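# Transfer wet printed cloth into the frame on the other board

## Task

Carry the newly printed cloth over to the frame on the opposite board and leave it lying flat, aligned square with the frame, with the print facing up; since the ink has not dried, nothing may come into contact with the printed region at any point.

## Robot and tools

Robot: two arms, left_arm and right_arm, each ending in a two-finger gripper. Hold the cloth only by its unprinted margins; fingers, arms, the board and the cloth's own folds must never touch the printed area.

Frames. Scene frame: origin at table-top height, halfway between the nominal arm bases; +x points out over the table, +z up, and left_arm sits on the +y side (image left/right need not match). Calibrated bases in the scene frame: left_arm at (-0.003, +0.451, 0), quat_wxyz (1, 0, 0, 0); right_arm at (-0.030, -0.398, 0), quat_wxyz (1, 0, 0, 0.009), a tiny yaw. Every hand pose an arm reports or is commanded to, and its wrist camera pose, is in that arm's own base frame; fixed cameras and the table use the scene frame. Reported hand poses may be a few centimetres off, more at long reach.

Gripper axes: fingers point along its +z, the pads close along its y. end_effector_position is the spot between the pads when shut; fingertips stick out about 33 mm past it with a gap up to 40 mm, only 9 mm when wide open. Grip with the outer quarter of the pads; deeper grips let fingers fold, and fingertips pushed into a surface fold easily unless fully closed.

The row (used by execute_actions and move): 20 numbers, always for both arms. First left_arm: x, y, z in metres (absolute place in left_arm's base frame), qw, qx, qy, qz (absolute orientation, w first), then gripper position, force_limit, speed. Then the same ten for right_arm in right_arm's base frame. Gripper numbers run -1 to 1: position +1 is open 140 mm, about -0.8 brings the pads together, -1 closes until blocked; force_limit sets squeeze (about 14 N at -1, 40 N at 0, 58 N at +1, more with a faster close); speed sets finger speed (about 30 mm/s at -1, 250 at +1). Both start at +1. To hold an arm still, resend its pose from the last result and its last gripper numbers; keep quaternions constant rather than copying drifted readings.

execute_actions: actions is a list of actions; each action is a list of up to 15 rows, one per 1/30 s step, and the last row is held until 15 steps (0.5 s) pass. Per step the controller clips your target to within 70 mm and 16 degrees of the measured hand, so one action may fall short; the result's Hand target line shows where each arm is now headed. An action is rejected for both arms if any target lies more than 0.6 m from the gripper along any gripper axis. Empty list: just returns state and images. cameras: list of names, [] for none, null or ["all"] for all.

move: target is one row or a list of up to 15 rows (same finger numbers in each). Each gripper runs a straight line to its absolute pose; no obstacle avoidance. speed: m/s, 0.002 to 1, default 0.25 (rotation up to twice that in rad/s), one value or one per target. blend: corner rounding in metres for lists. stop_force: 12 to 80 N, ends an arm's path when it feels that much push along its travel; only reliable at slow speed, unusable while the gripper turns, and it still presses after stopping; omit it when backing away from contact. zero (only with stop_force): true re-zeros the force before moving. blocking=false returns after 0.5 s while the move continues (not allowed with stop_force). Paths cap at 10 s. The result adds a move: line: done, off_target, moving, held or fault, plus limits such as paced (pose clipped) or held (steps withheld).

wait: seconds 0 to 10; arms hold their last command. stop: brakes a running move; fingers keep going. zoom_image: camera (cam_head_left, cam_head_right, cam_high, cam_left_wrist, cam_right_wrist, each 896x504) and region [x0, y0, x1, y1] in pixels from the top-left, at most 504x504, from that camera's latest image. finished_scene: scene number 1 or 2; irreversible, call only once the cloth sits correctly with the robot clear.

Result lines: end_effector_position and end_effector_quat_wxyz per arm (base frame); object_status 0 moving, 1 blocked while opening, 2 blocked while closing (a grip), 3 at requested position or pads met; it lags the touch by 0.2 to 1.7 s. position_measured is in counts: 3 open, about 75 is 100 mm, 139 is 60 mm, 200 is 20 mm, 230 pads touch. Flange force: outside force along the gripper's x y z, noisy, includes held weight, or no reading near singular poses. Joint velocities may read within noise. Tool commands shows current gripper commands. Step readings list hand positions at some steps. MOTOR HOT warns of heating; an OVER-TEMPERATURE FAULT brakes an arm 30 to 60 s or longer.

Avoid: dropping the cloth or releasing it while moving, anything leaving the table, fast impacts and hard presses, and the arms pressing on each other (closing on the other gripper counts). Contact torque at the joint limits (140 N m for waist, shoulder, elbow; 35.2 N m for the three wrist joints) or 150 N of outside force stops that arm for 10 s; after such a stop, release any grip that pins it before moving. Thinking time lets the scene run on.

Each tool is called after ">>>" as name(argument=value, ...) on one line, values as JSON.

## Session

>>> execute_actions(actions=[])

Scene clock: 0.00 s.
left_arm: end_effector_position=(+0.4969, -0.4742, +0.3166) position_measured=3 object_status=3 end_effector_quat_wxyz=(-0.366, -0.522, +0.740, -0.215) | right_arm: end_effector_position=(+0.8811, +0.0869, +0.3315) position_measured=3 object_status=3 end_effector_quat_wxyz=(+0.008, +0.801, -0.250, +0.544)
Joint positions: left_arm=[-0.221 0.52 0.305 0.852 -1.588 -0.211] | right_arm=[0.327 0.404 -0.08 1.531 -0.581 -0.539]
Joint velocities: within noise
Flange force (N): no reading
Hand target: left_arm +0.4969, -0.4742, +0.3166; -0.366, -0.522, +0.740, -0.215 | right_arm +0.8811, +0.0869, +0.3315; +0.008, +0.801, -0.250, +0.544
Tool commands: left_gripper/position=+1.0 left_gripper/force_limit=+1.0 left_gripper/speed=+1.0 right_gripper/position=+1.0 right_gripper/force_limit=+1.0 right_gripper/speed=+1.0

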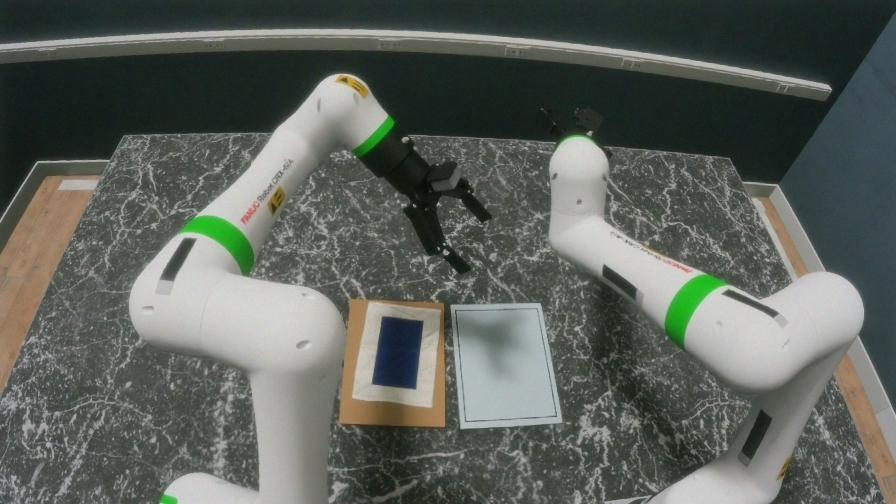

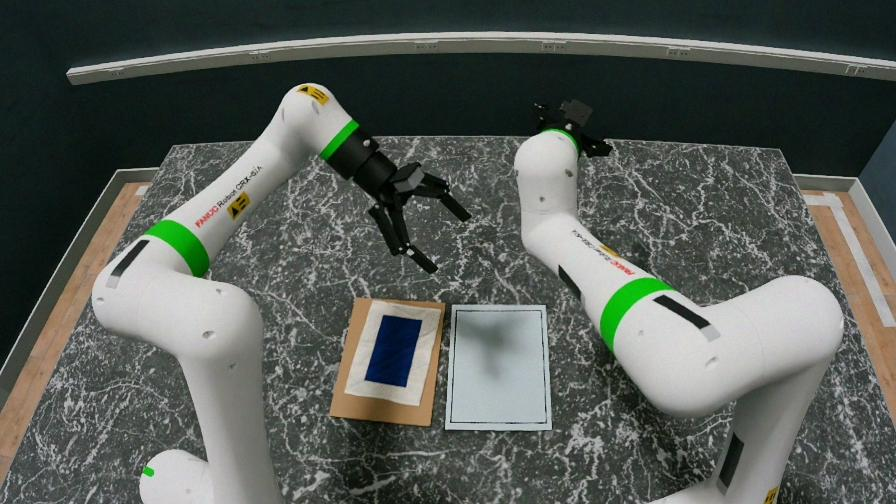

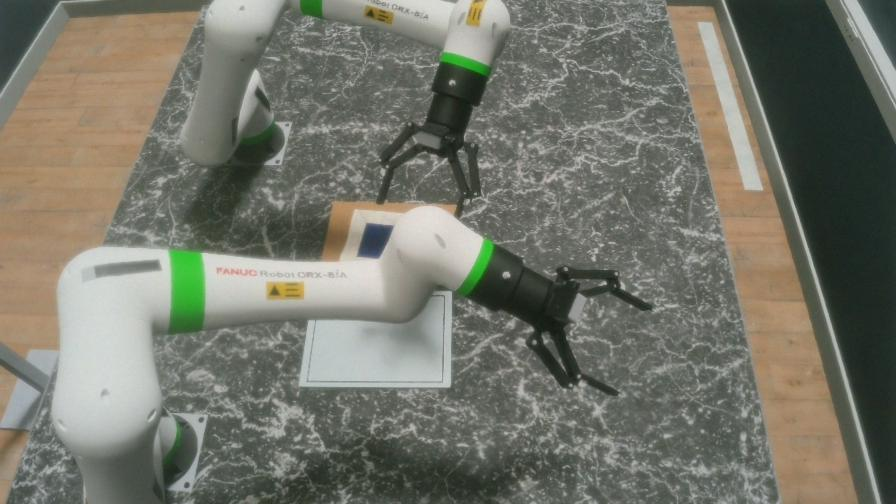

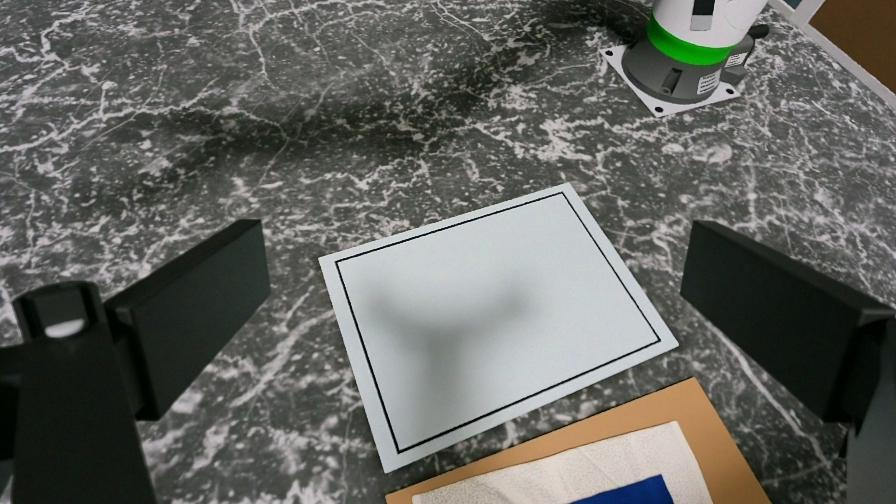

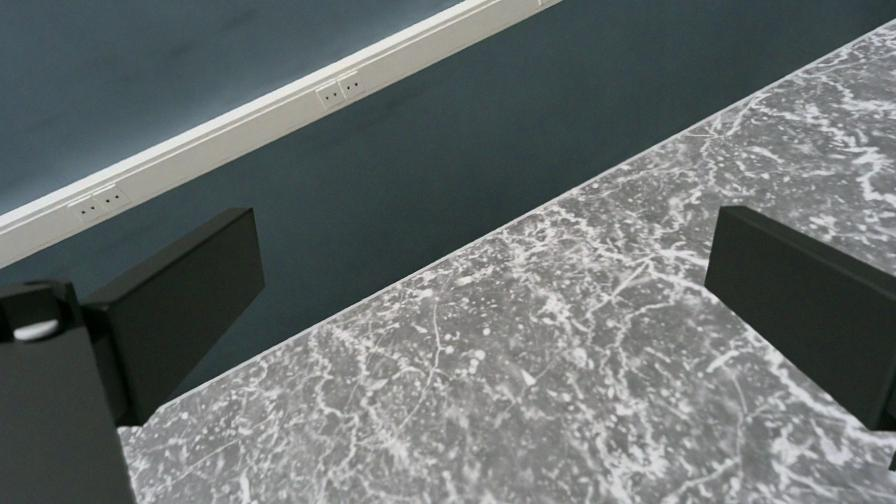

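>>> zoom_image(camera="cam_head_left", region=[320, 280, 580, 440])

>>> zoom_image(camera="cam_head_right", region=[320, 280, 580, 440])

Scaled by 1.938 from the camera's 896x504 image, which has a finer 1280x720 frame.

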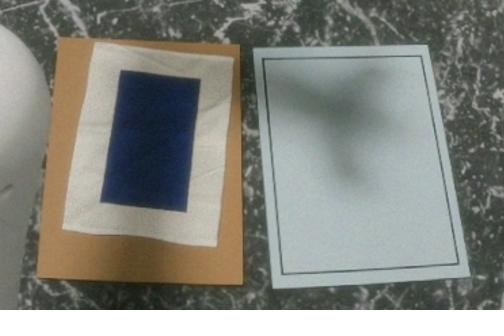

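Scaled by 1.938 from the camera's 896x504 image, which has a finer 1280x720 frame.

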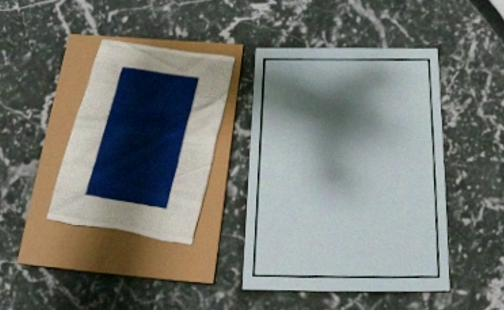

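>>> move(target=[0.43, -0.44, 0.30, 0, 0.7071, -0.7071, 0, 1, 1, 1, 0.8811, 0.0869, 0.3315, 0.008, 0.801, -0.250, 0.544, 1, 1, 1], speed=0.2)

Scene clock: 191.33 s.
left_arm: end_effector_position=(+0.4300, -0.4400, +0.3000) position_measured=3 object_status=3 end_effector_quat_wxyz=(+0.000, +0.707, -0.707, +0.000) | right_arm: end_effector_position=(+0.8811, +0.0869, +0.3315) position_measured=3 object_status=3 end_effector_quat_wxyz=(+0.008, +0.801, -0.250, +0.544)
Joint positions: left_arm=[-0.584 0.467 0.714 0 -1.818 0.584] | right_arm=[0.327 0.404 -0.08 1.532 -0.581 -0.538]
Joint velocities: within noise
Flange force (N): left_arm=[-5.0 2.1 -1.4] | right_arm=[2.8 -0.5 2.4]
Hand target: left_arm +0.4300, -0.4400, +0.3000; +0.000, +0.707, -0.707, +0.000 | right_arm +0.8811, +0.0869, +0.3315; +0.008, +0.801, -0.250, +0.544
Off the commanded pose: left_arm 0.000 m, 0 deg | right_arm 0.000 m, 0 deg.
move: done
camera_calibration:
cam_left_wrist: T_world_to_cam=[[-0.999984, 0.00463594, -0.00313657, 0.445237], [0.00327947, 0.939375, 0.342877, 0.311868], [0.00453597, 0.342861, -0.939375, 0.576659], [0, 0, 0, 1]] pos_world=[0.441592, -0.492739, 0.436163]
cam_right_wrist: T_world_to_cam=[[-0.414369, -0.868502, -0.272034, 0.540802], [-0.566076, 0.479999, -0.670193, 0.680336], [0.71264, -0.123716, -0.690535, -0.24635], [0, 0, 0, 1]] pos_world=[0.784772, 0.11265, 0.432959]

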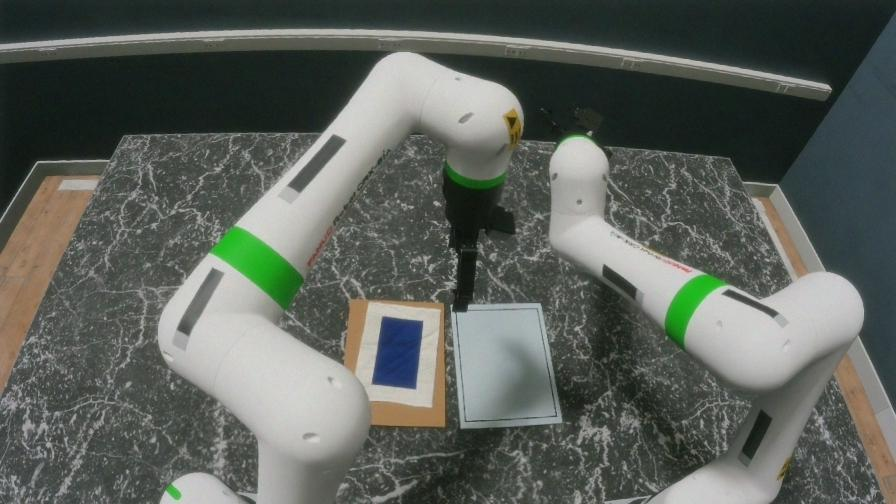

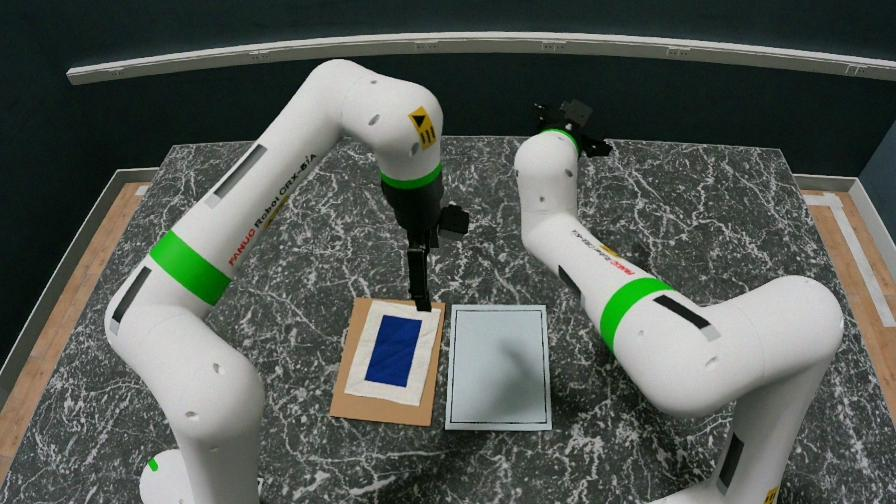

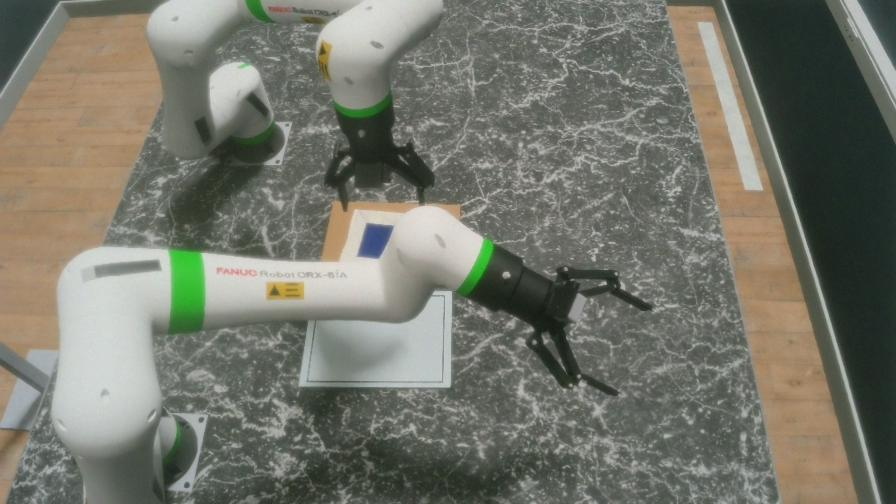

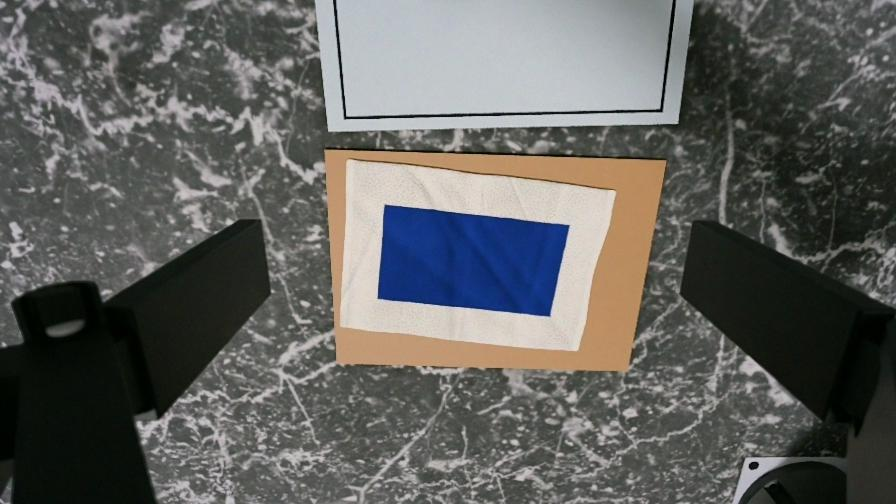

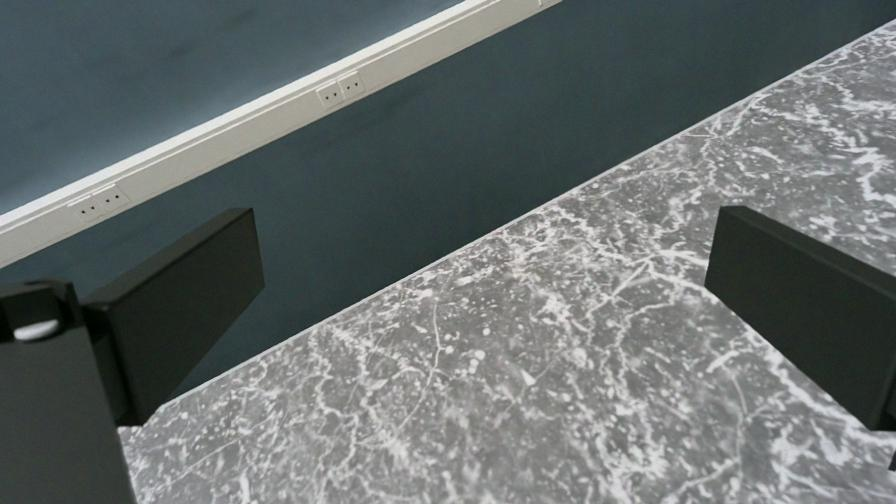

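>>> zoom_image(camera="cam_left_wrist", region=[310, 100, 700, 390])

>>> zoom_image(camera="cam_left_wrist", region=[310, 130, 490, 240])

>>> zoom_image(camera="cam_left_wrist", region=[500, 150, 680, 260])

Scaled by 1.292 from the camera's 896x504 image, which has a finer 1280x720 frame.

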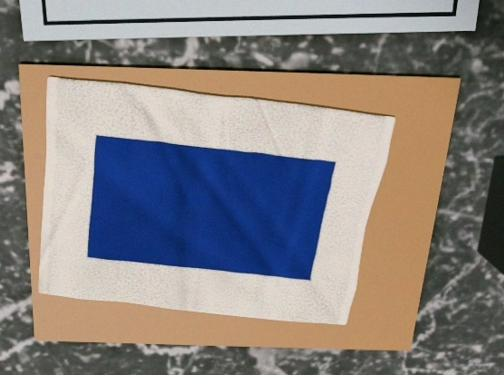

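Scaled by 2.800 from the camera's 896x504 image, which has a finer 1280x720 frame.

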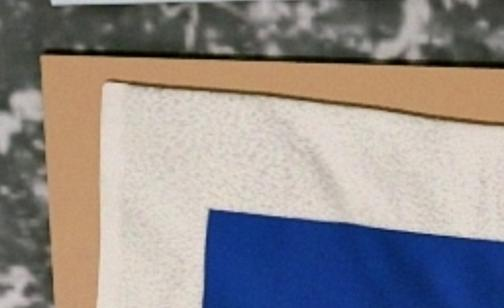

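Scaled by 2.800 from the camera's 896x504 image, which has a finer 1280x720 frame.

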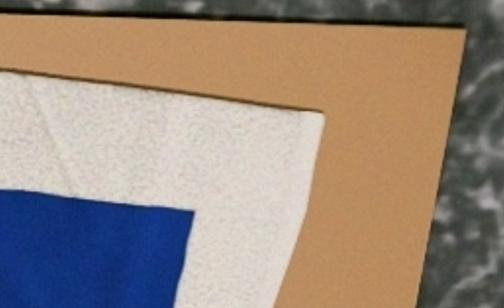

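>>> zoom_image(camera="cam_head_left", region=[400, 150, 560, 330])

>>> zoom_image(camera="cam_head_right", region=[360, 150, 520, 330])

>>> zoom_image(camera="cam_high", region=[300, 90, 480, 270])

Scaled by 2.800 from the camera's 896x504 image, which has a finer 1280x720 frame.

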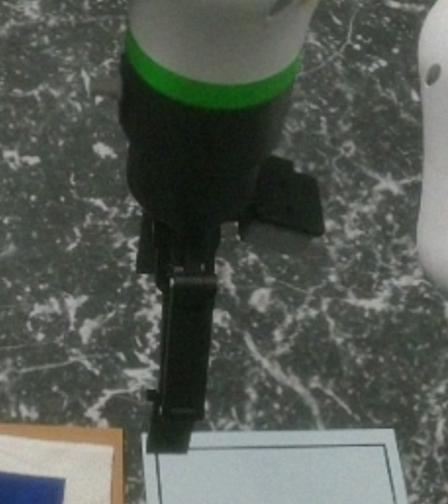

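Scaled by 2.800 from the camera's 896x504 image, which has a finer 1280x720 frame.

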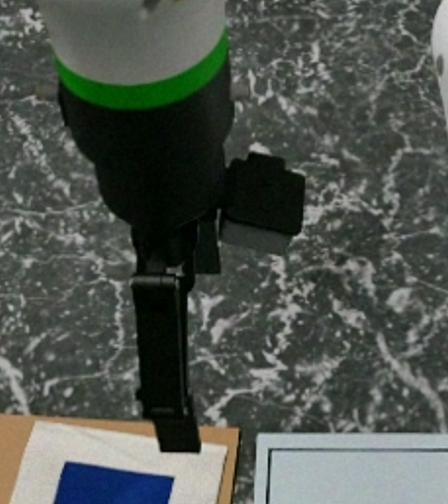

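Scaled by 2.800 from the camera's 896x504 image, which has a finer 1280x720 frame.

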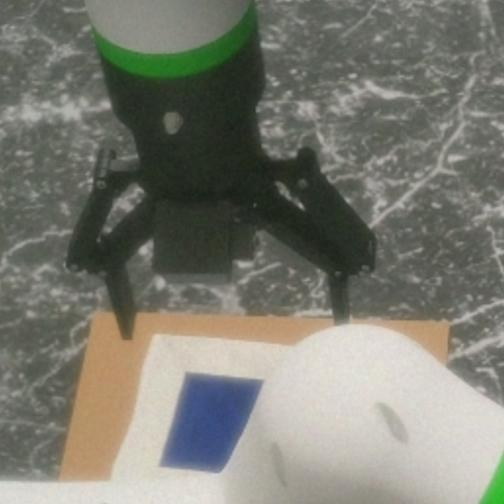

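>>> move(target=[[0.43, -0.44, 0.30, 0, 0.7071, -0.7071, 0, 1, 1, 1, 0.9454, -0.1083, 0.4022, 0.2396, 0.7935, 0.1972, 0.5239, 1, 1, 1],[0.43, -0.44, 0.30, 0, 0.7071, -0.7071, 0, 1, 1, 1, 0.9205, 0.033, 0.3603, 0.3327, 0.4873, 0.7249, 0.3553, 1, 1, 1],[0.43, -0.44, 0.30, 0, 0.7071, -0.7071, 0, 1, 1, 1, 0.7887, 0.163, 0.2758, 0.2433, -0.0823, 0.9572, 0.1347, 1, 1, 1]], speed=0.4, blend=0.03, cameras=["cam_head_right"])

Scene clock: 687.23 s.
left_arm: end_effector_position=(+0.4300, -0.4400, +0.3000) position_measured=3 object_status=3 end_effector_quat_wxyz=(+0.000, +0.707, -0.707, +0.000) | right_arm: end_effector_position=(+0.7887, +0.1630, +0.2758) position_measured=3 object_status=3 end_effector_quat_wxyz=(+0.243, -0.082, +0.957, +0.135)
Joint positions: left_arm=[-0.584 0.467 0.714 0 -1.818 0.584] | right_arm=[-0.101 0.481 0.433 2.749 1.102 1.947]
Joint velocities: within noise
Flange force (N): left_arm=[-5.0 2.4 -1.6] | right_arm=[-7.9 -0.1 -3.5]
Hand target: left_arm +0.4300, -0.4400, +0.3000; +0.000, +0.707, -0.707, +0.000 | right_arm +0.7887, +0.1630, +0.2758; +0.243, -0.082, +0.957, +0.135
Off the commanded pose: left_arm 0.000 m, 0 deg | right_arm 0.000 m, 0 deg.
move: done
Images, in order (width x height): cam_head_right 896x504.

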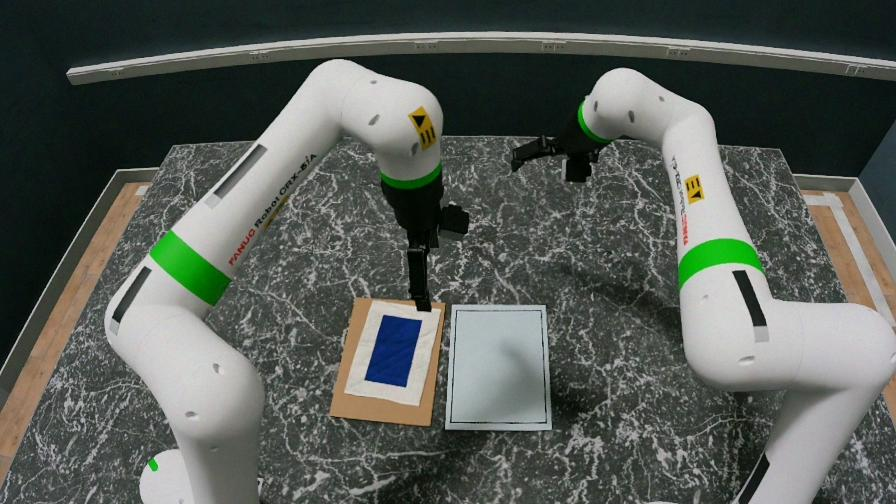

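>>> move(target=[0.535, -0.235, 0.16, 0, 0, -1, 0, -0.54, -1, -0.5, 0.60, 0.20, 0.25, 0, 0.7071, -0.7071, 0, -0.54, -1, -0.5], speed=0.25)

Scene clock: 699.77 s.
left_arm: end_effector_position=(+0.5350, -0.2350, +0.1599) position_measured=197 object_status=3 end_effector_quat_wxyz=(+0.000, +0.000, +1.000, +0.000) | right_arm: end_effector_position=(+0.6000, +0.2000, +0.2500) position_measured=197 object_status=3 end_effector_quat_wxyz=(+0.000, +0.707, -0.707, +0.000)
Joint positions: left_arm=[-0.19 0.356 0.233 0 -1.448 -1.381] | right_arm=[0.115 0.491 0.63 3.142 1.71 3.027]
Joint velocities: within noise
Flange force (N): left_arm=[3.0 3.5 -2.9] | right_arm=[0.5 -5.3 -6.3]
Hand target: left_arm +0.5350, -0.2350, +0.1600; +0.000, +0.000, +1.000, +0.000 | right_arm +0.6000, +0.2000, +0.2500; +0.000, +0.707, -0.707, +0.000
Off the commanded pose: left_arm 0.000 m, 0 deg | right_arm 0.000 m, 0 deg.
move: done
camera_calibration:
cam_left_wrist: T_world_to_cam=[[0.00469701, 0.999984, -0.00300954, 0.245214], [0.939418, -0.00338096, 0.342757, -0.555356], [0.342741, -0.00443714, -0.939419, 0.111742], [0, 0, 0, 1]] pos_world=[0.482261, -0.246592, 0.296063]
cam_right_wrist: T_world_to_cam=[[-0.999883, 0.0152654, 0.00106335, 0.606754], [0.0146521, 0.935037, 0.354246, -0.283269], [0.00441343, 0.35422, -0.935152, 0.302184], [0, 0, 0, 1]] pos_world=[0.6095, 0.148565, 0.382289]

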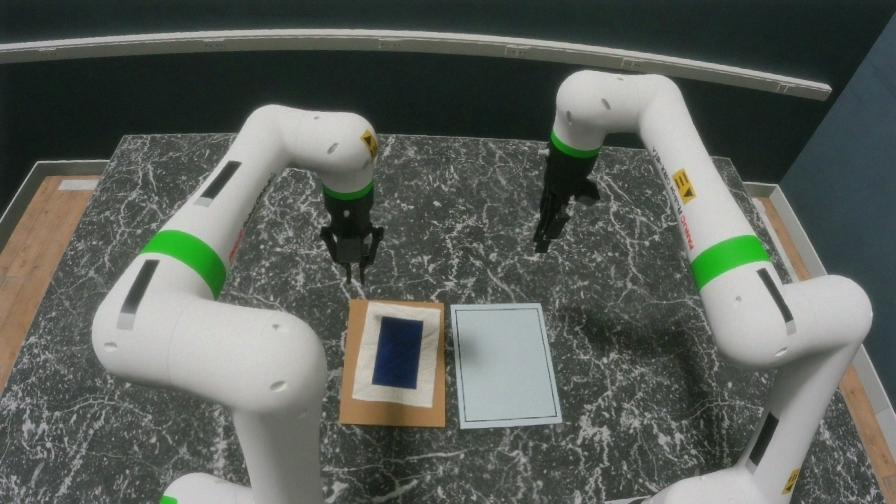

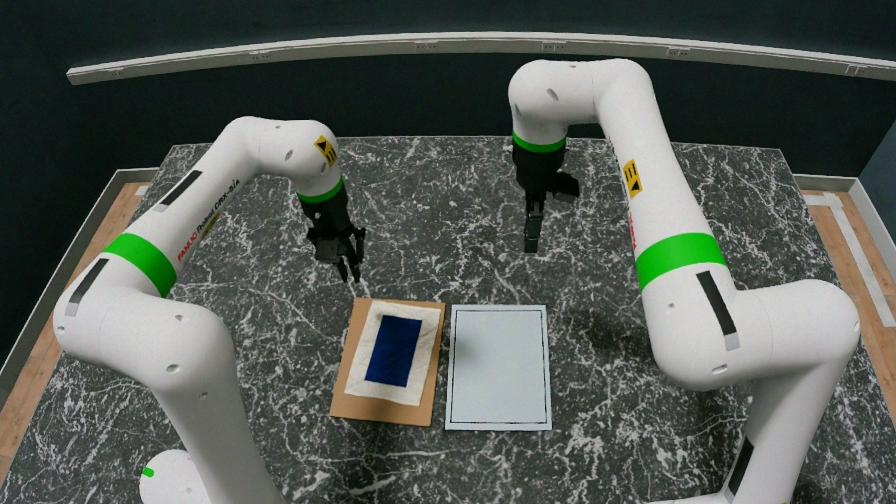

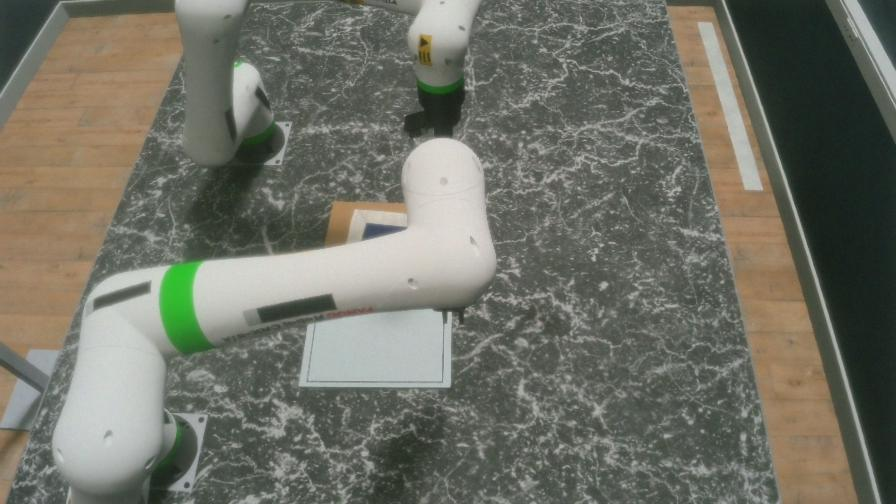

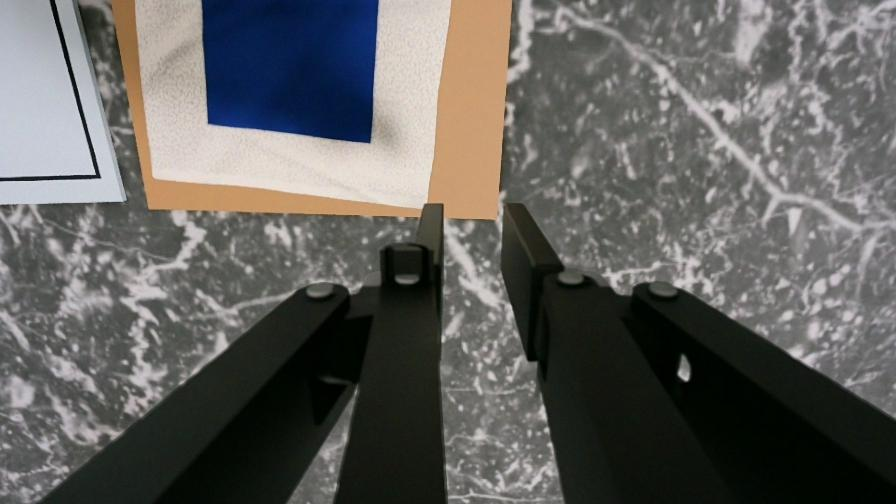

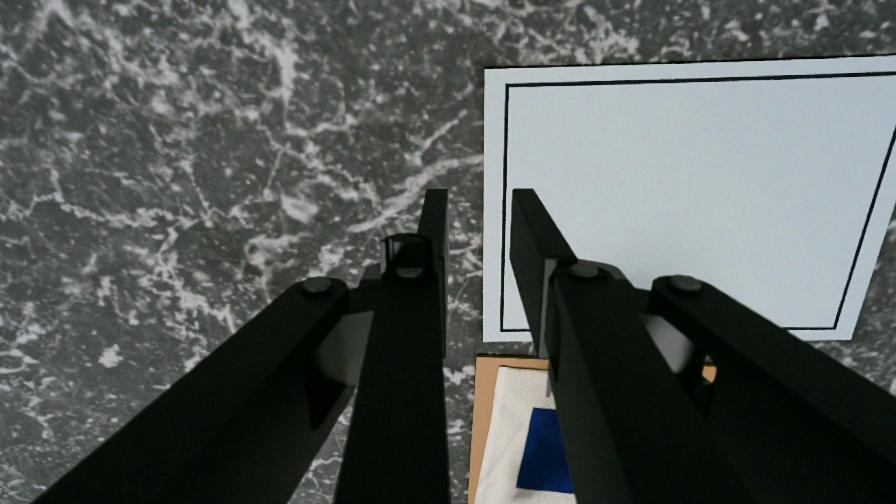

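>>> move(target=[0.540, -0.245, 0.075, 0, 0, -1, 0, -1, -1, -0.5, 0.60, 0.20, 0.25, 0, 0.7071, -0.7071, 0, -0.54, -1, -0.5], speed=0.15, cameras=["cam_left_wrist", "cam_head_left"])

Scene clock: 766.97 s.
left_arm: end_effector_position=(+0.5400, -0.2450, +0.0750) position_measured=232 object_status=3 end_effector_quat_wxyz=(+0.000, +0.000, +1.000, +0.000) | right_arm: end_effector_position=(+0.6000, +0.2000, +0.2500) position_measured=197 object_status=3 end_effector_quat_wxyz=(+0.000, +0.707, -0.707, +0.000)
Joint positions: left_arm=[-0.205 0.422 0.121 0 -1.27 -1.366] | right_arm=[0.115 0.491 0.63 3.142 1.71 3.027]
Joint velocities: within noise
Flange force (N): left_arm=[4.5 3.6 -3.9] | right_arm=[0.3 -4.6 -5.6]
Hand target: left_arm +0.5400, -0.2450, +0.0750; +0.000, +0.000, +1.000, +0.000 | right_arm +0.6000, +0.2000, +0.2500; +0.000, +0.707, -0.707, +0.000
Off the commanded pose: left_arm 0.000 m, 0 deg | right_arm 0.000 m, 0 deg.
move: done
camera_calibration:
cam_left_wrist: T_world_to_cam=[[0.00469763, 0.999984, -0.0030086, 0.254834], [0.939342, -0.00338089, 0.342965, -0.530993], [0.34295, -0.00443723, -0.939343, 0.03011], [0, 0, 0, 1]] pos_world=[0.487261, -0.256492, 0.211163]
Images, in order (width x height): cam_head_left 896x504, cam_left_wrist 896x504.

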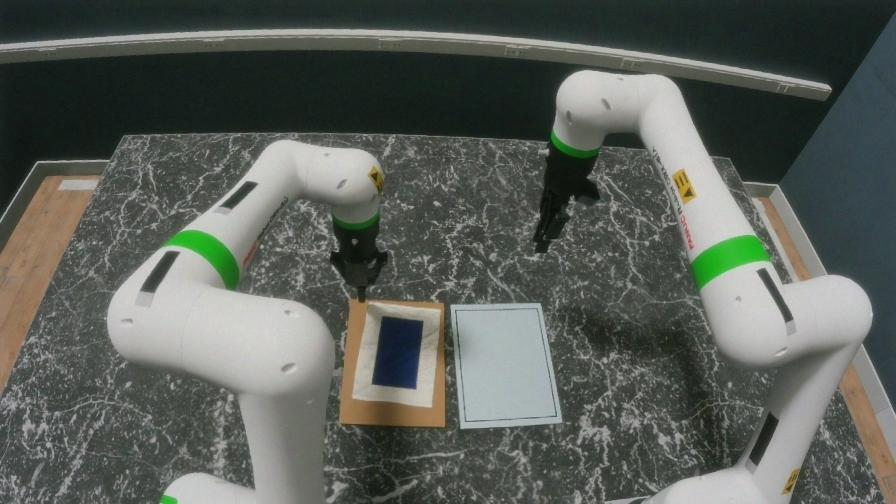

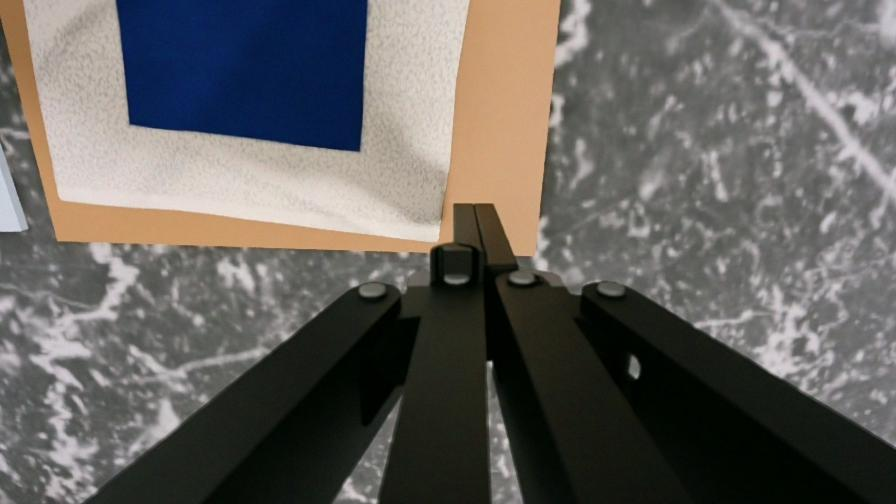

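>>> move(target=[0.540, -0.238, 0.055, 0, 0, -1, 0, -1, -1, -0.5, 0.60, 0.20, 0.25, 0, 0.7071, -0.7071, 0, -0.54, -1, -0.5], speed=0.1, cameras=[])

>>> move(target=[0.540, -0.238, 0.025, 0, 0, -1, 0, -1, -1, -0.5, 0.60, 0.20, 0.25, 0, 0.7071, -0.7071, 0, -0.54, -1, -0.5], speed=0.008, stop_force=12, cameras=["cam_left_wrist"])

Scene clock: 786.73 s.
left_arm: end_effector_position=(+0.5400, -0.2380, +0.0550) position_measured=232 object_status=3 end_effector_quat_wxyz=(+0.000, +0.000, +1.000, +0.000) | right_arm: end_effector_position=(+0.6000, +0.2000, +0.2500) position_measured=197 object_status=3 end_effector_quat_wxyz=(+0.000, +0.707, -0.707, +0.000)
Joint positions: left_arm=[-0.193 0.431 0.084 0 -1.224 -1.378] | right_arm=[0.115 0.491 0.63 3.142 1.71 3.027]
Joint velocities: within noise
Flange force (N): left_arm=[2.4 3.1 -3.7] | right_arm=[-0.4 -5.6 -5.9]
Hand target: left_arm +0.5400, -0.2380, +0.0550; +0.000, +0.000, +1.000, +0.000 | right_arm +0.6000, +0.2000, +0.2500; +0.000, +0.707, -0.707, +0.000
Off the commanded pose: left_arm 0.000 m, 0 deg | right_arm 0.000 m, 0 deg.
move: done
No camera images: "cameras" was empty.

Scene clock: 789.63 s.
left_arm: end_effector_position=(+0.5400, -0.2380, +0.0364) position_measured=232 object_status=3 end_effector_quat_wxyz=(+0.000, +0.000, +1.000, +0.000) | right_arm: end_effector_position=(+0.6000, +0.2000, +0.2500) position_measured=197 object_status=3 end_effector_quat_wxyz=(+0.000, +0.707, -0.707, +0.000)
Joint positions: left_arm=[-0.193 0.447 0.061 0 -1.185 -1.378] | right_arm=[0.115 0.491 0.63 3.142 1.71 3.027]
Joint velocities: within noise
Flange force (N): left_arm=[7.7 7.1 -28.9] | right_arm=[0.0 -5.4 -6.2]
Hand target: left_arm +0.5400, -0.2380, +0.0364; +0.000, +0.000, +1.000, +0.000 | right_arm +0.6000, +0.2000, +0.2500; +0.000, +0.707, -0.707, +0.000
Off the commanded pose: left_arm 0.011 m, 0 deg | right_arm 0.000 m, 0 deg.
move: contact (left_arm)
camera_calibration:
cam_left_wrist: T_world_to_cam=[[0.00463628, 0.999984, -0.00313601, 0.24777], [0.939342, -0.00327956, 0.342965, -0.517706], [0.34295, -0.00453587, -0.939343, -0.00614204], [0, 0, 0, 1]] pos_world=[0.487261, -0.249492, 0.172563]
Images, in order (width x height): cam_left_wrist 896x504.

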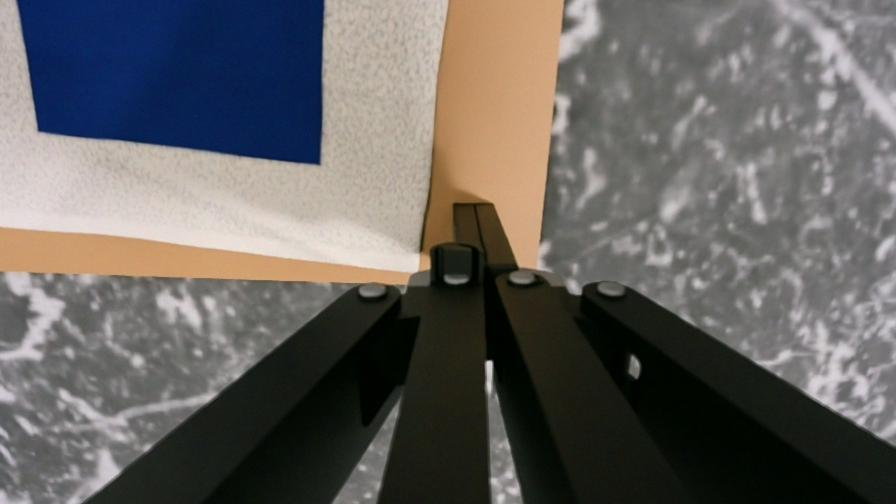

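>>> move(target=[[0.540, -0.238, 0.050, 0, 0, -1, 0, -0.49, -1, -0.5, 0.60, 0.20, 0.25, 0, 0.7071, -0.7071, 0, -0.54, -1, -0.5],[0.537, -0.2645, 0.050, 0, 0, -1, 0, -0.49, -1, -0.5, 0.60, 0.20, 0.25, 0, 0.7071, -0.7071, 0, -0.54, -1, -0.5]], speed=0.06, cameras=["cam_left_wrist"])

Scene clock: 859.43 s.
left_arm: end_effector_position=(+0.5370, -0.2645, +0.0500) position_measured=191 object_status=3 end_effector_quat_wxyz=(+0.000, +0.000, +1.000, +0.000) | right_arm: end_effector_position=(+0.6000, +0.2000, +0.2500) position_measured=197 object_status=3 end_effector_quat_wxyz=(+0.000, +0.707, -0.707, +0.000)
Joint positions: left_arm=[-0.239 0.455 0.107 0 -1.222 -1.332] | right_arm=[0.115 0.491 0.63 3.142 1.71 3.027]
Joint velocities: within noise
Flange force (N): left_arm=[3.0 3.3 -4.2] | right_arm=[0.0 -5.2 -6.2]
Hand target: left_arm +0.5370, -0.2645, +0.0500; +0.000, +0.000, +1.000, +0.000 | right_arm +0.6000, +0.2000, +0.2500; +0.000, +0.707, -0.707, +0.000
Off the commanded pose: left_arm 0.000 m, 0 deg | right_arm 0.000 m, 0 deg.
move: done
camera_calibration:
cam_left_wrist: T_world_to_cam=[[0.00463594, 0.999984, -0.00313657, 0.274326], [0.939375, -0.00327947, 0.342877, -0.519639], [0.342861, -0.00453597, -0.939375, 0.00759059], [0, 0, 0, 1]] pos_world=[0.484261, -0.275992, 0.186163]
Images, in order (width x height): cam_left_wrist 896x504.

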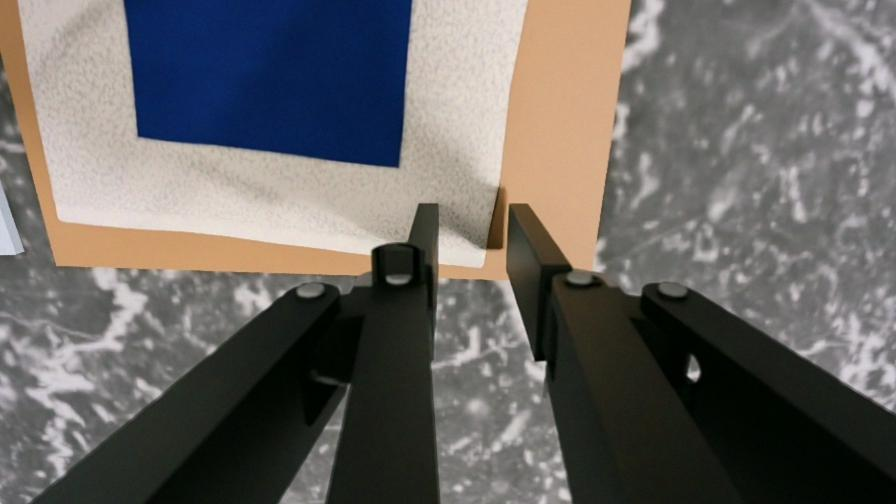

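>>> move(target=[0.537, -0.2645, 0.0370, 0, 0, -1, 0, -0.49, -1, -0.5, 0.60, 0.20, 0.25, 0, 0.7071, -0.7071, 0, -0.54, -1, -0.5], speed=0.02, cameras=["cam_left_wrist"])

Scene clock: 869.23 s.
left_arm: end_effector_position=(+0.5370, -0.2646, +0.0370) position_measured=191 object_status=3 end_effector_quat_wxyz=(+0.000, +0.000, +1.000, +0.000) | right_arm: end_effector_position=(+0.6000, +0.2000, +0.2500) position_measured=197 object_status=3 end_effector_quat_wxyz=(+0.000, +0.707, -0.707, +0.000)
Joint positions: left_arm=[-0.239 0.466 0.091 0 -1.195 -1.332] | right_arm=[0.115 0.491 0.63 3.142 1.71 3.027]
Joint velocities: within noise
Flange force (N): left_arm=[2.4 1.8 -9.3] | right_arm=[0.1 -4.9 -5.5]
Hand target: left_arm +0.5370, -0.2645, +0.0370; +0.000, +0.000, +1.000, +0.000 | right_arm +0.6000, +0.2000, +0.2500; +0.000, +0.707, -0.707, +0.000
Off the commanded pose: left_arm 0.000 m, 0 deg | right_arm 0.000 m, 0 deg.
move: done
camera_calibration:
cam_left_wrist: T_world_to_cam=[[0.00466861, 0.999984, -0.00323153, 0.274386], [0.939407, -0.00327804, 0.342788, -0.515088], [0.342772, -0.00463607, -0.939407, -0.00456632], [0, 0, 0, 1]] pos_world=[0.484161, -0.276091, 0.173163]
Images, in order (width x height): cam_left_wrist 896x504.

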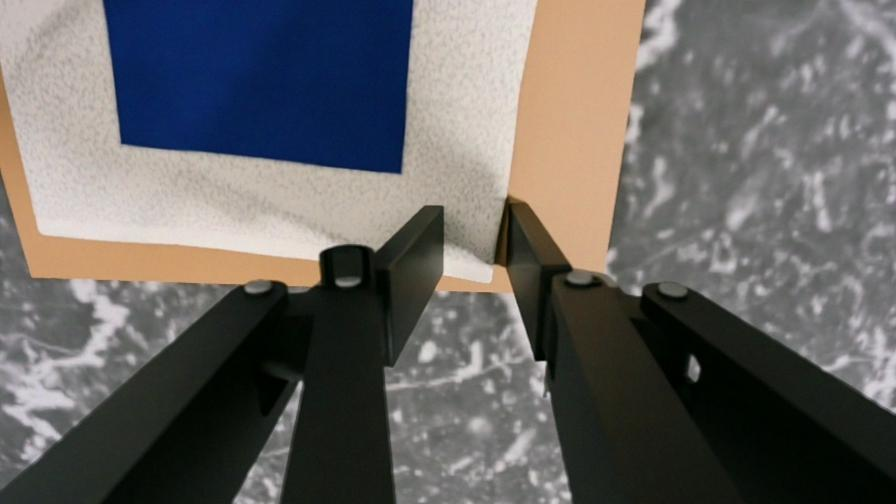

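>>> move(target=[0.537, -0.2645, 0.0385, 0, 0, -1, 0, -0.49, -1, -0.5, 0.60, 0.20, 0.25, 0, 0.7071, -0.7071, 0, -0.54, -1, -0.5], speed=0.02, cameras=["cam_left_wrist"])

Scene clock: 886.90 s.
left_arm: end_effector_position=(+0.5370, -0.2645, +0.0385) position_measured=191 object_status=3 end_effector_quat_wxyz=(+0.000, +0.000, +1.000, +0.000) | right_arm: end_effector_position=(+0.6000, +0.2000, +0.2500) position_measured=197 object_status=3 end_effector_quat_wxyz=(+0.000, +0.707, -0.707, +0.000)
Joint positions: left_arm=[-0.239 0.465 0.092 0 -1.198 -1.332] | right_arm=[0.115 0.491 0.63 3.142 1.71 3.027]
Joint velocities: within noise
Flange force (N): left_arm=[3.2 4.5 -9.0] | right_arm=[0.4 -4.1 -5.4]
Hand target: left_arm +0.5370, -0.2645, +0.0385; +0.000, +0.000, +1.000, +0.000 | right_arm +0.6000, +0.2000, +0.2500; +0.000, +0.707, -0.707, +0.000
Off the commanded pose: left_arm 0.000 m, 0 deg | right_arm 0.000 m, 0 deg.
move: done
camera_calibration:
cam_left_wrist: T_world_to_cam=[[0.00460292, 0.999985, -0.00304218, 0.27429], [0.939375, -0.00328082, 0.342876, -0.515696], [0.342861, -0.00443598, -0.939376, -0.00318489], [0, 0, 0, 1]] pos_world=[0.484261, -0.275992, 0.174663]
Images, in order (width x height): cam_left_wrist 896x504.

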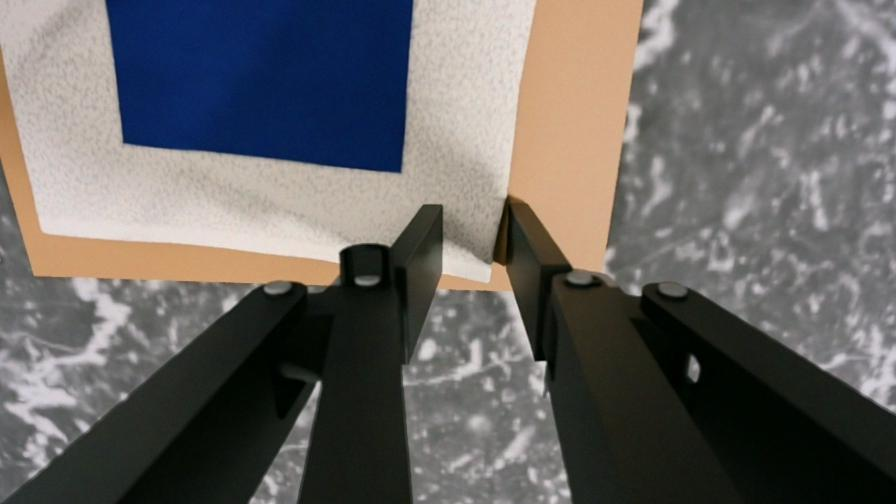

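>>> move(target=[0.537, -0.2645, 0.0405, 0, 0, -1, 0, -0.49, -1, -0.5, 0.60, 0.20, 0.25, 0, 0.7071, -0.7071, 0, -0.54, -1, -0.5], speed=0.02, cameras=["cam_left_wrist"])

Scene clock: 900.33 s.
left_arm: end_effector_position=(+0.5370, -0.2645, +0.0405) position_measured=191 object_status=3 end_effector_quat_wxyz=(+0.000, +0.000, +1.000, +0.000) | right_arm: end_effector_position=(+0.6000, +0.2000, +0.2500) position_measured=197 object_status=3 end_effector_quat_wxyz=(+0.000, +0.707, -0.707, +0.000)
Joint positions: left_arm=[-0.239 0.463 0.095 0 -1.203 -1.332] | right_arm=[0.115 0.491 0.63 3.142 1.71 3.027]
Joint velocities: within noise
Flange force (N): left_arm=[2.4 3.3 -4.4] | right_arm=[0.0 -5.6 -6.2]
Hand target: left_arm +0.5370, -0.2645, +0.0405; +0.000, +0.000, +1.000, +0.000 | right_arm +0.6000, +0.2000, +0.2500; +0.000, +0.707, -0.707, +0.000
Off the commanded pose: left_arm 0.000 m, 0 deg | right_arm 0.000 m, 0 deg.
move: done
camera_calibration:
cam_left_wrist: T_world_to_cam=[[0.00463594, 0.999984, -0.00313657, 0.274396], [0.939375, -0.00327947, 0.342877, -0.516382], [0.342861, -0.00453597, -0.939375, -0.00133393], [0, 0, 0, 1]] pos_world=[0.484261, -0.276092, 0.176663]
Images, in order (width x height): cam_left_wrist 896x504.

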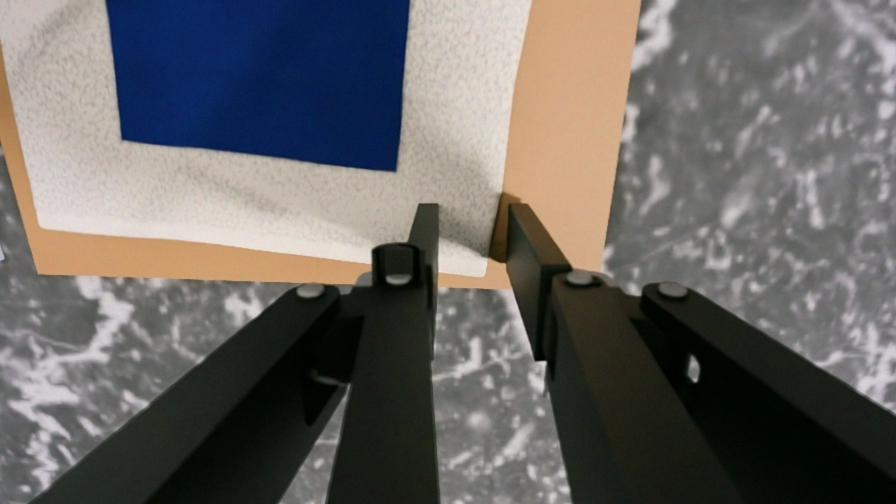

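>>> move(target=[[0.537, -0.2615, 0.0430, 0, 0, 0.9992, -0.0393, -0.49, -1, -1, 0.60, 0.20, 0.25, 0, 0.7071, -0.7071, 0, -0.54, -1, -0.5],[0.537, -0.2615, 0.0380, 0, 0, 0.9992, -0.0393, -0.49, -1, -1, 0.60, 0.20, 0.25, 0, 0.7071, -0.7071, 0, -0.54, -1, -0.5]], speed=0.03, cameras=["cam_left_wrist"])

Scene clock: 931.43 s.
left_arm: end_effector_position=(+0.5370, -0.2616, +0.0381) position_measured=191 object_status=3 end_effector_quat_wxyz=(+0.000, +0.000, +0.999, -0.039) | right_arm: end_effector_position=(+0.6000, +0.2000, +0.2500) position_measured=197 object_status=3 end_effector_quat_wxyz=(+0.000, +0.707, -0.707, +0.000)
Joint positions: left_arm=[-0.187 0.436 0.021 0.085 -1.143 -1.418] | right_arm=[0.115 0.491 0.63 3.142 1.71 3.027]
Joint velocities: within noise
Flange force (N): left_arm=[1.4 0.9 -14.4] | right_arm=[0.1 -4.7 -5.7]
Hand target: left_arm +0.5370, -0.2615, +0.0380; +0.000, +0.000, +0.999, -0.039 | right_arm +0.6000, +0.2000, +0.2500; +0.000, +0.707, -0.707, +0.000
Off the commanded pose: left_arm 0.000 m, 0 deg | right_arm 0.000 m, 0 deg.
move: done
camera_calibration:
cam_left_wrist: T_world_to_cam=[[0.00460186, 0.996641, -0.0817602, 0.273576], [0.939339, 0.0237328, 0.342169, -0.508455], [0.342961, -0.0783751, -0.936074, -0.0230601], [0, 0, 0, 1]] pos_world=[0.484261, -0.262398, 0.174759]
Images, in order (width x height): cam_left_wrist 896x504.

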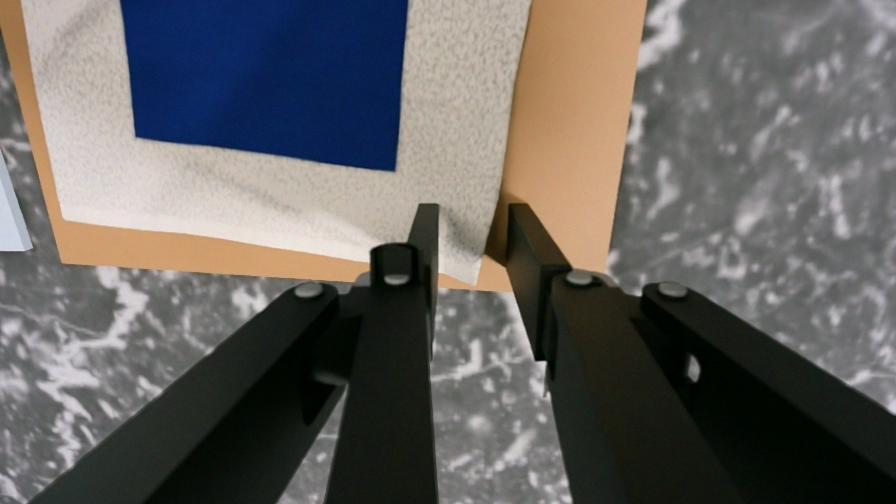

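>>> move(target=[[0.537, -0.2615, 0.0386, 0, 0, 0.9992, -0.0393, -0.49, -1, -1, 0.60, 0.20, 0.25, 0, 0.7071, -0.7071, 0, -0.54, -1, -0.5],[0.537, -0.2615, 0.0386, 0, 0, 0.9992, -0.0393, -1, -1, -1, 0.60, 0.20, 0.25, 0, 0.7071, -0.7071, 0, -0.54, -1, -0.5]], speed=0.03, cameras=["cam_left_wrist"])

Scene clock: 950.87 s.
left_arm: end_effector_position=(+0.5370, -0.2615, +0.0387) position_measured=225 object_status=2 end_effector_quat_wxyz=(+0.000, +0.000, +0.999, -0.039) | right_arm: end_effector_position=(+0.6000, +0.2000, +0.2500) position_measured=197 object_status=3 end_effector_quat_wxyz=(+0.000, +0.707, -0.707, +0.000)
Joint positions: left_arm=[-0.187 0.435 0.022 0.085 -1.144 -1.418] | right_arm=[0.115 0.491 0.63 3.142 1.71 3.027]
Joint velocities: within noise
Flange force (N): left_arm=[1.6 -5.7 -28.9] | right_arm=[0.2 -5.4 -5.9]
Hand target: left_arm +0.5370, -0.2615, +0.0386; +0.000, +0.000, +0.999, -0.039 | right_arm +0.6000, +0.2000, +0.2500; +0.000, +0.707, -0.707, +0.000
Off the commanded pose: left_arm 0.000 m, 0 deg | right_arm 0.000 m, 0 deg.
move: done
camera_calibration:
cam_left_wrist: T_world_to_cam=[[0.004663, 0.996651, -0.0816336, 0.273477], [0.939337, 0.0236324, 0.34218, -0.50869], [0.342963, -0.0782771, -0.936082, -0.0224651], [0, 0, 0, 1]] pos_world=[0.484261, -0.262298, 0.175359]
Images, in order (width x height): cam_left_wrist 896x504.

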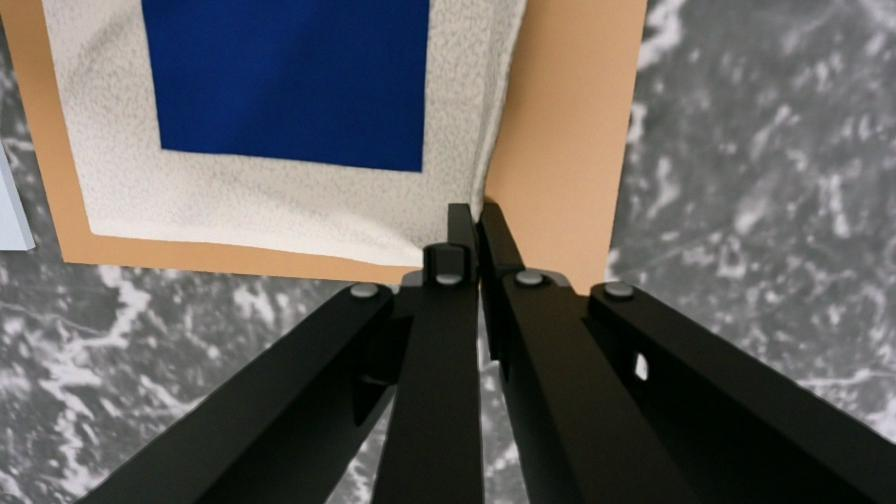

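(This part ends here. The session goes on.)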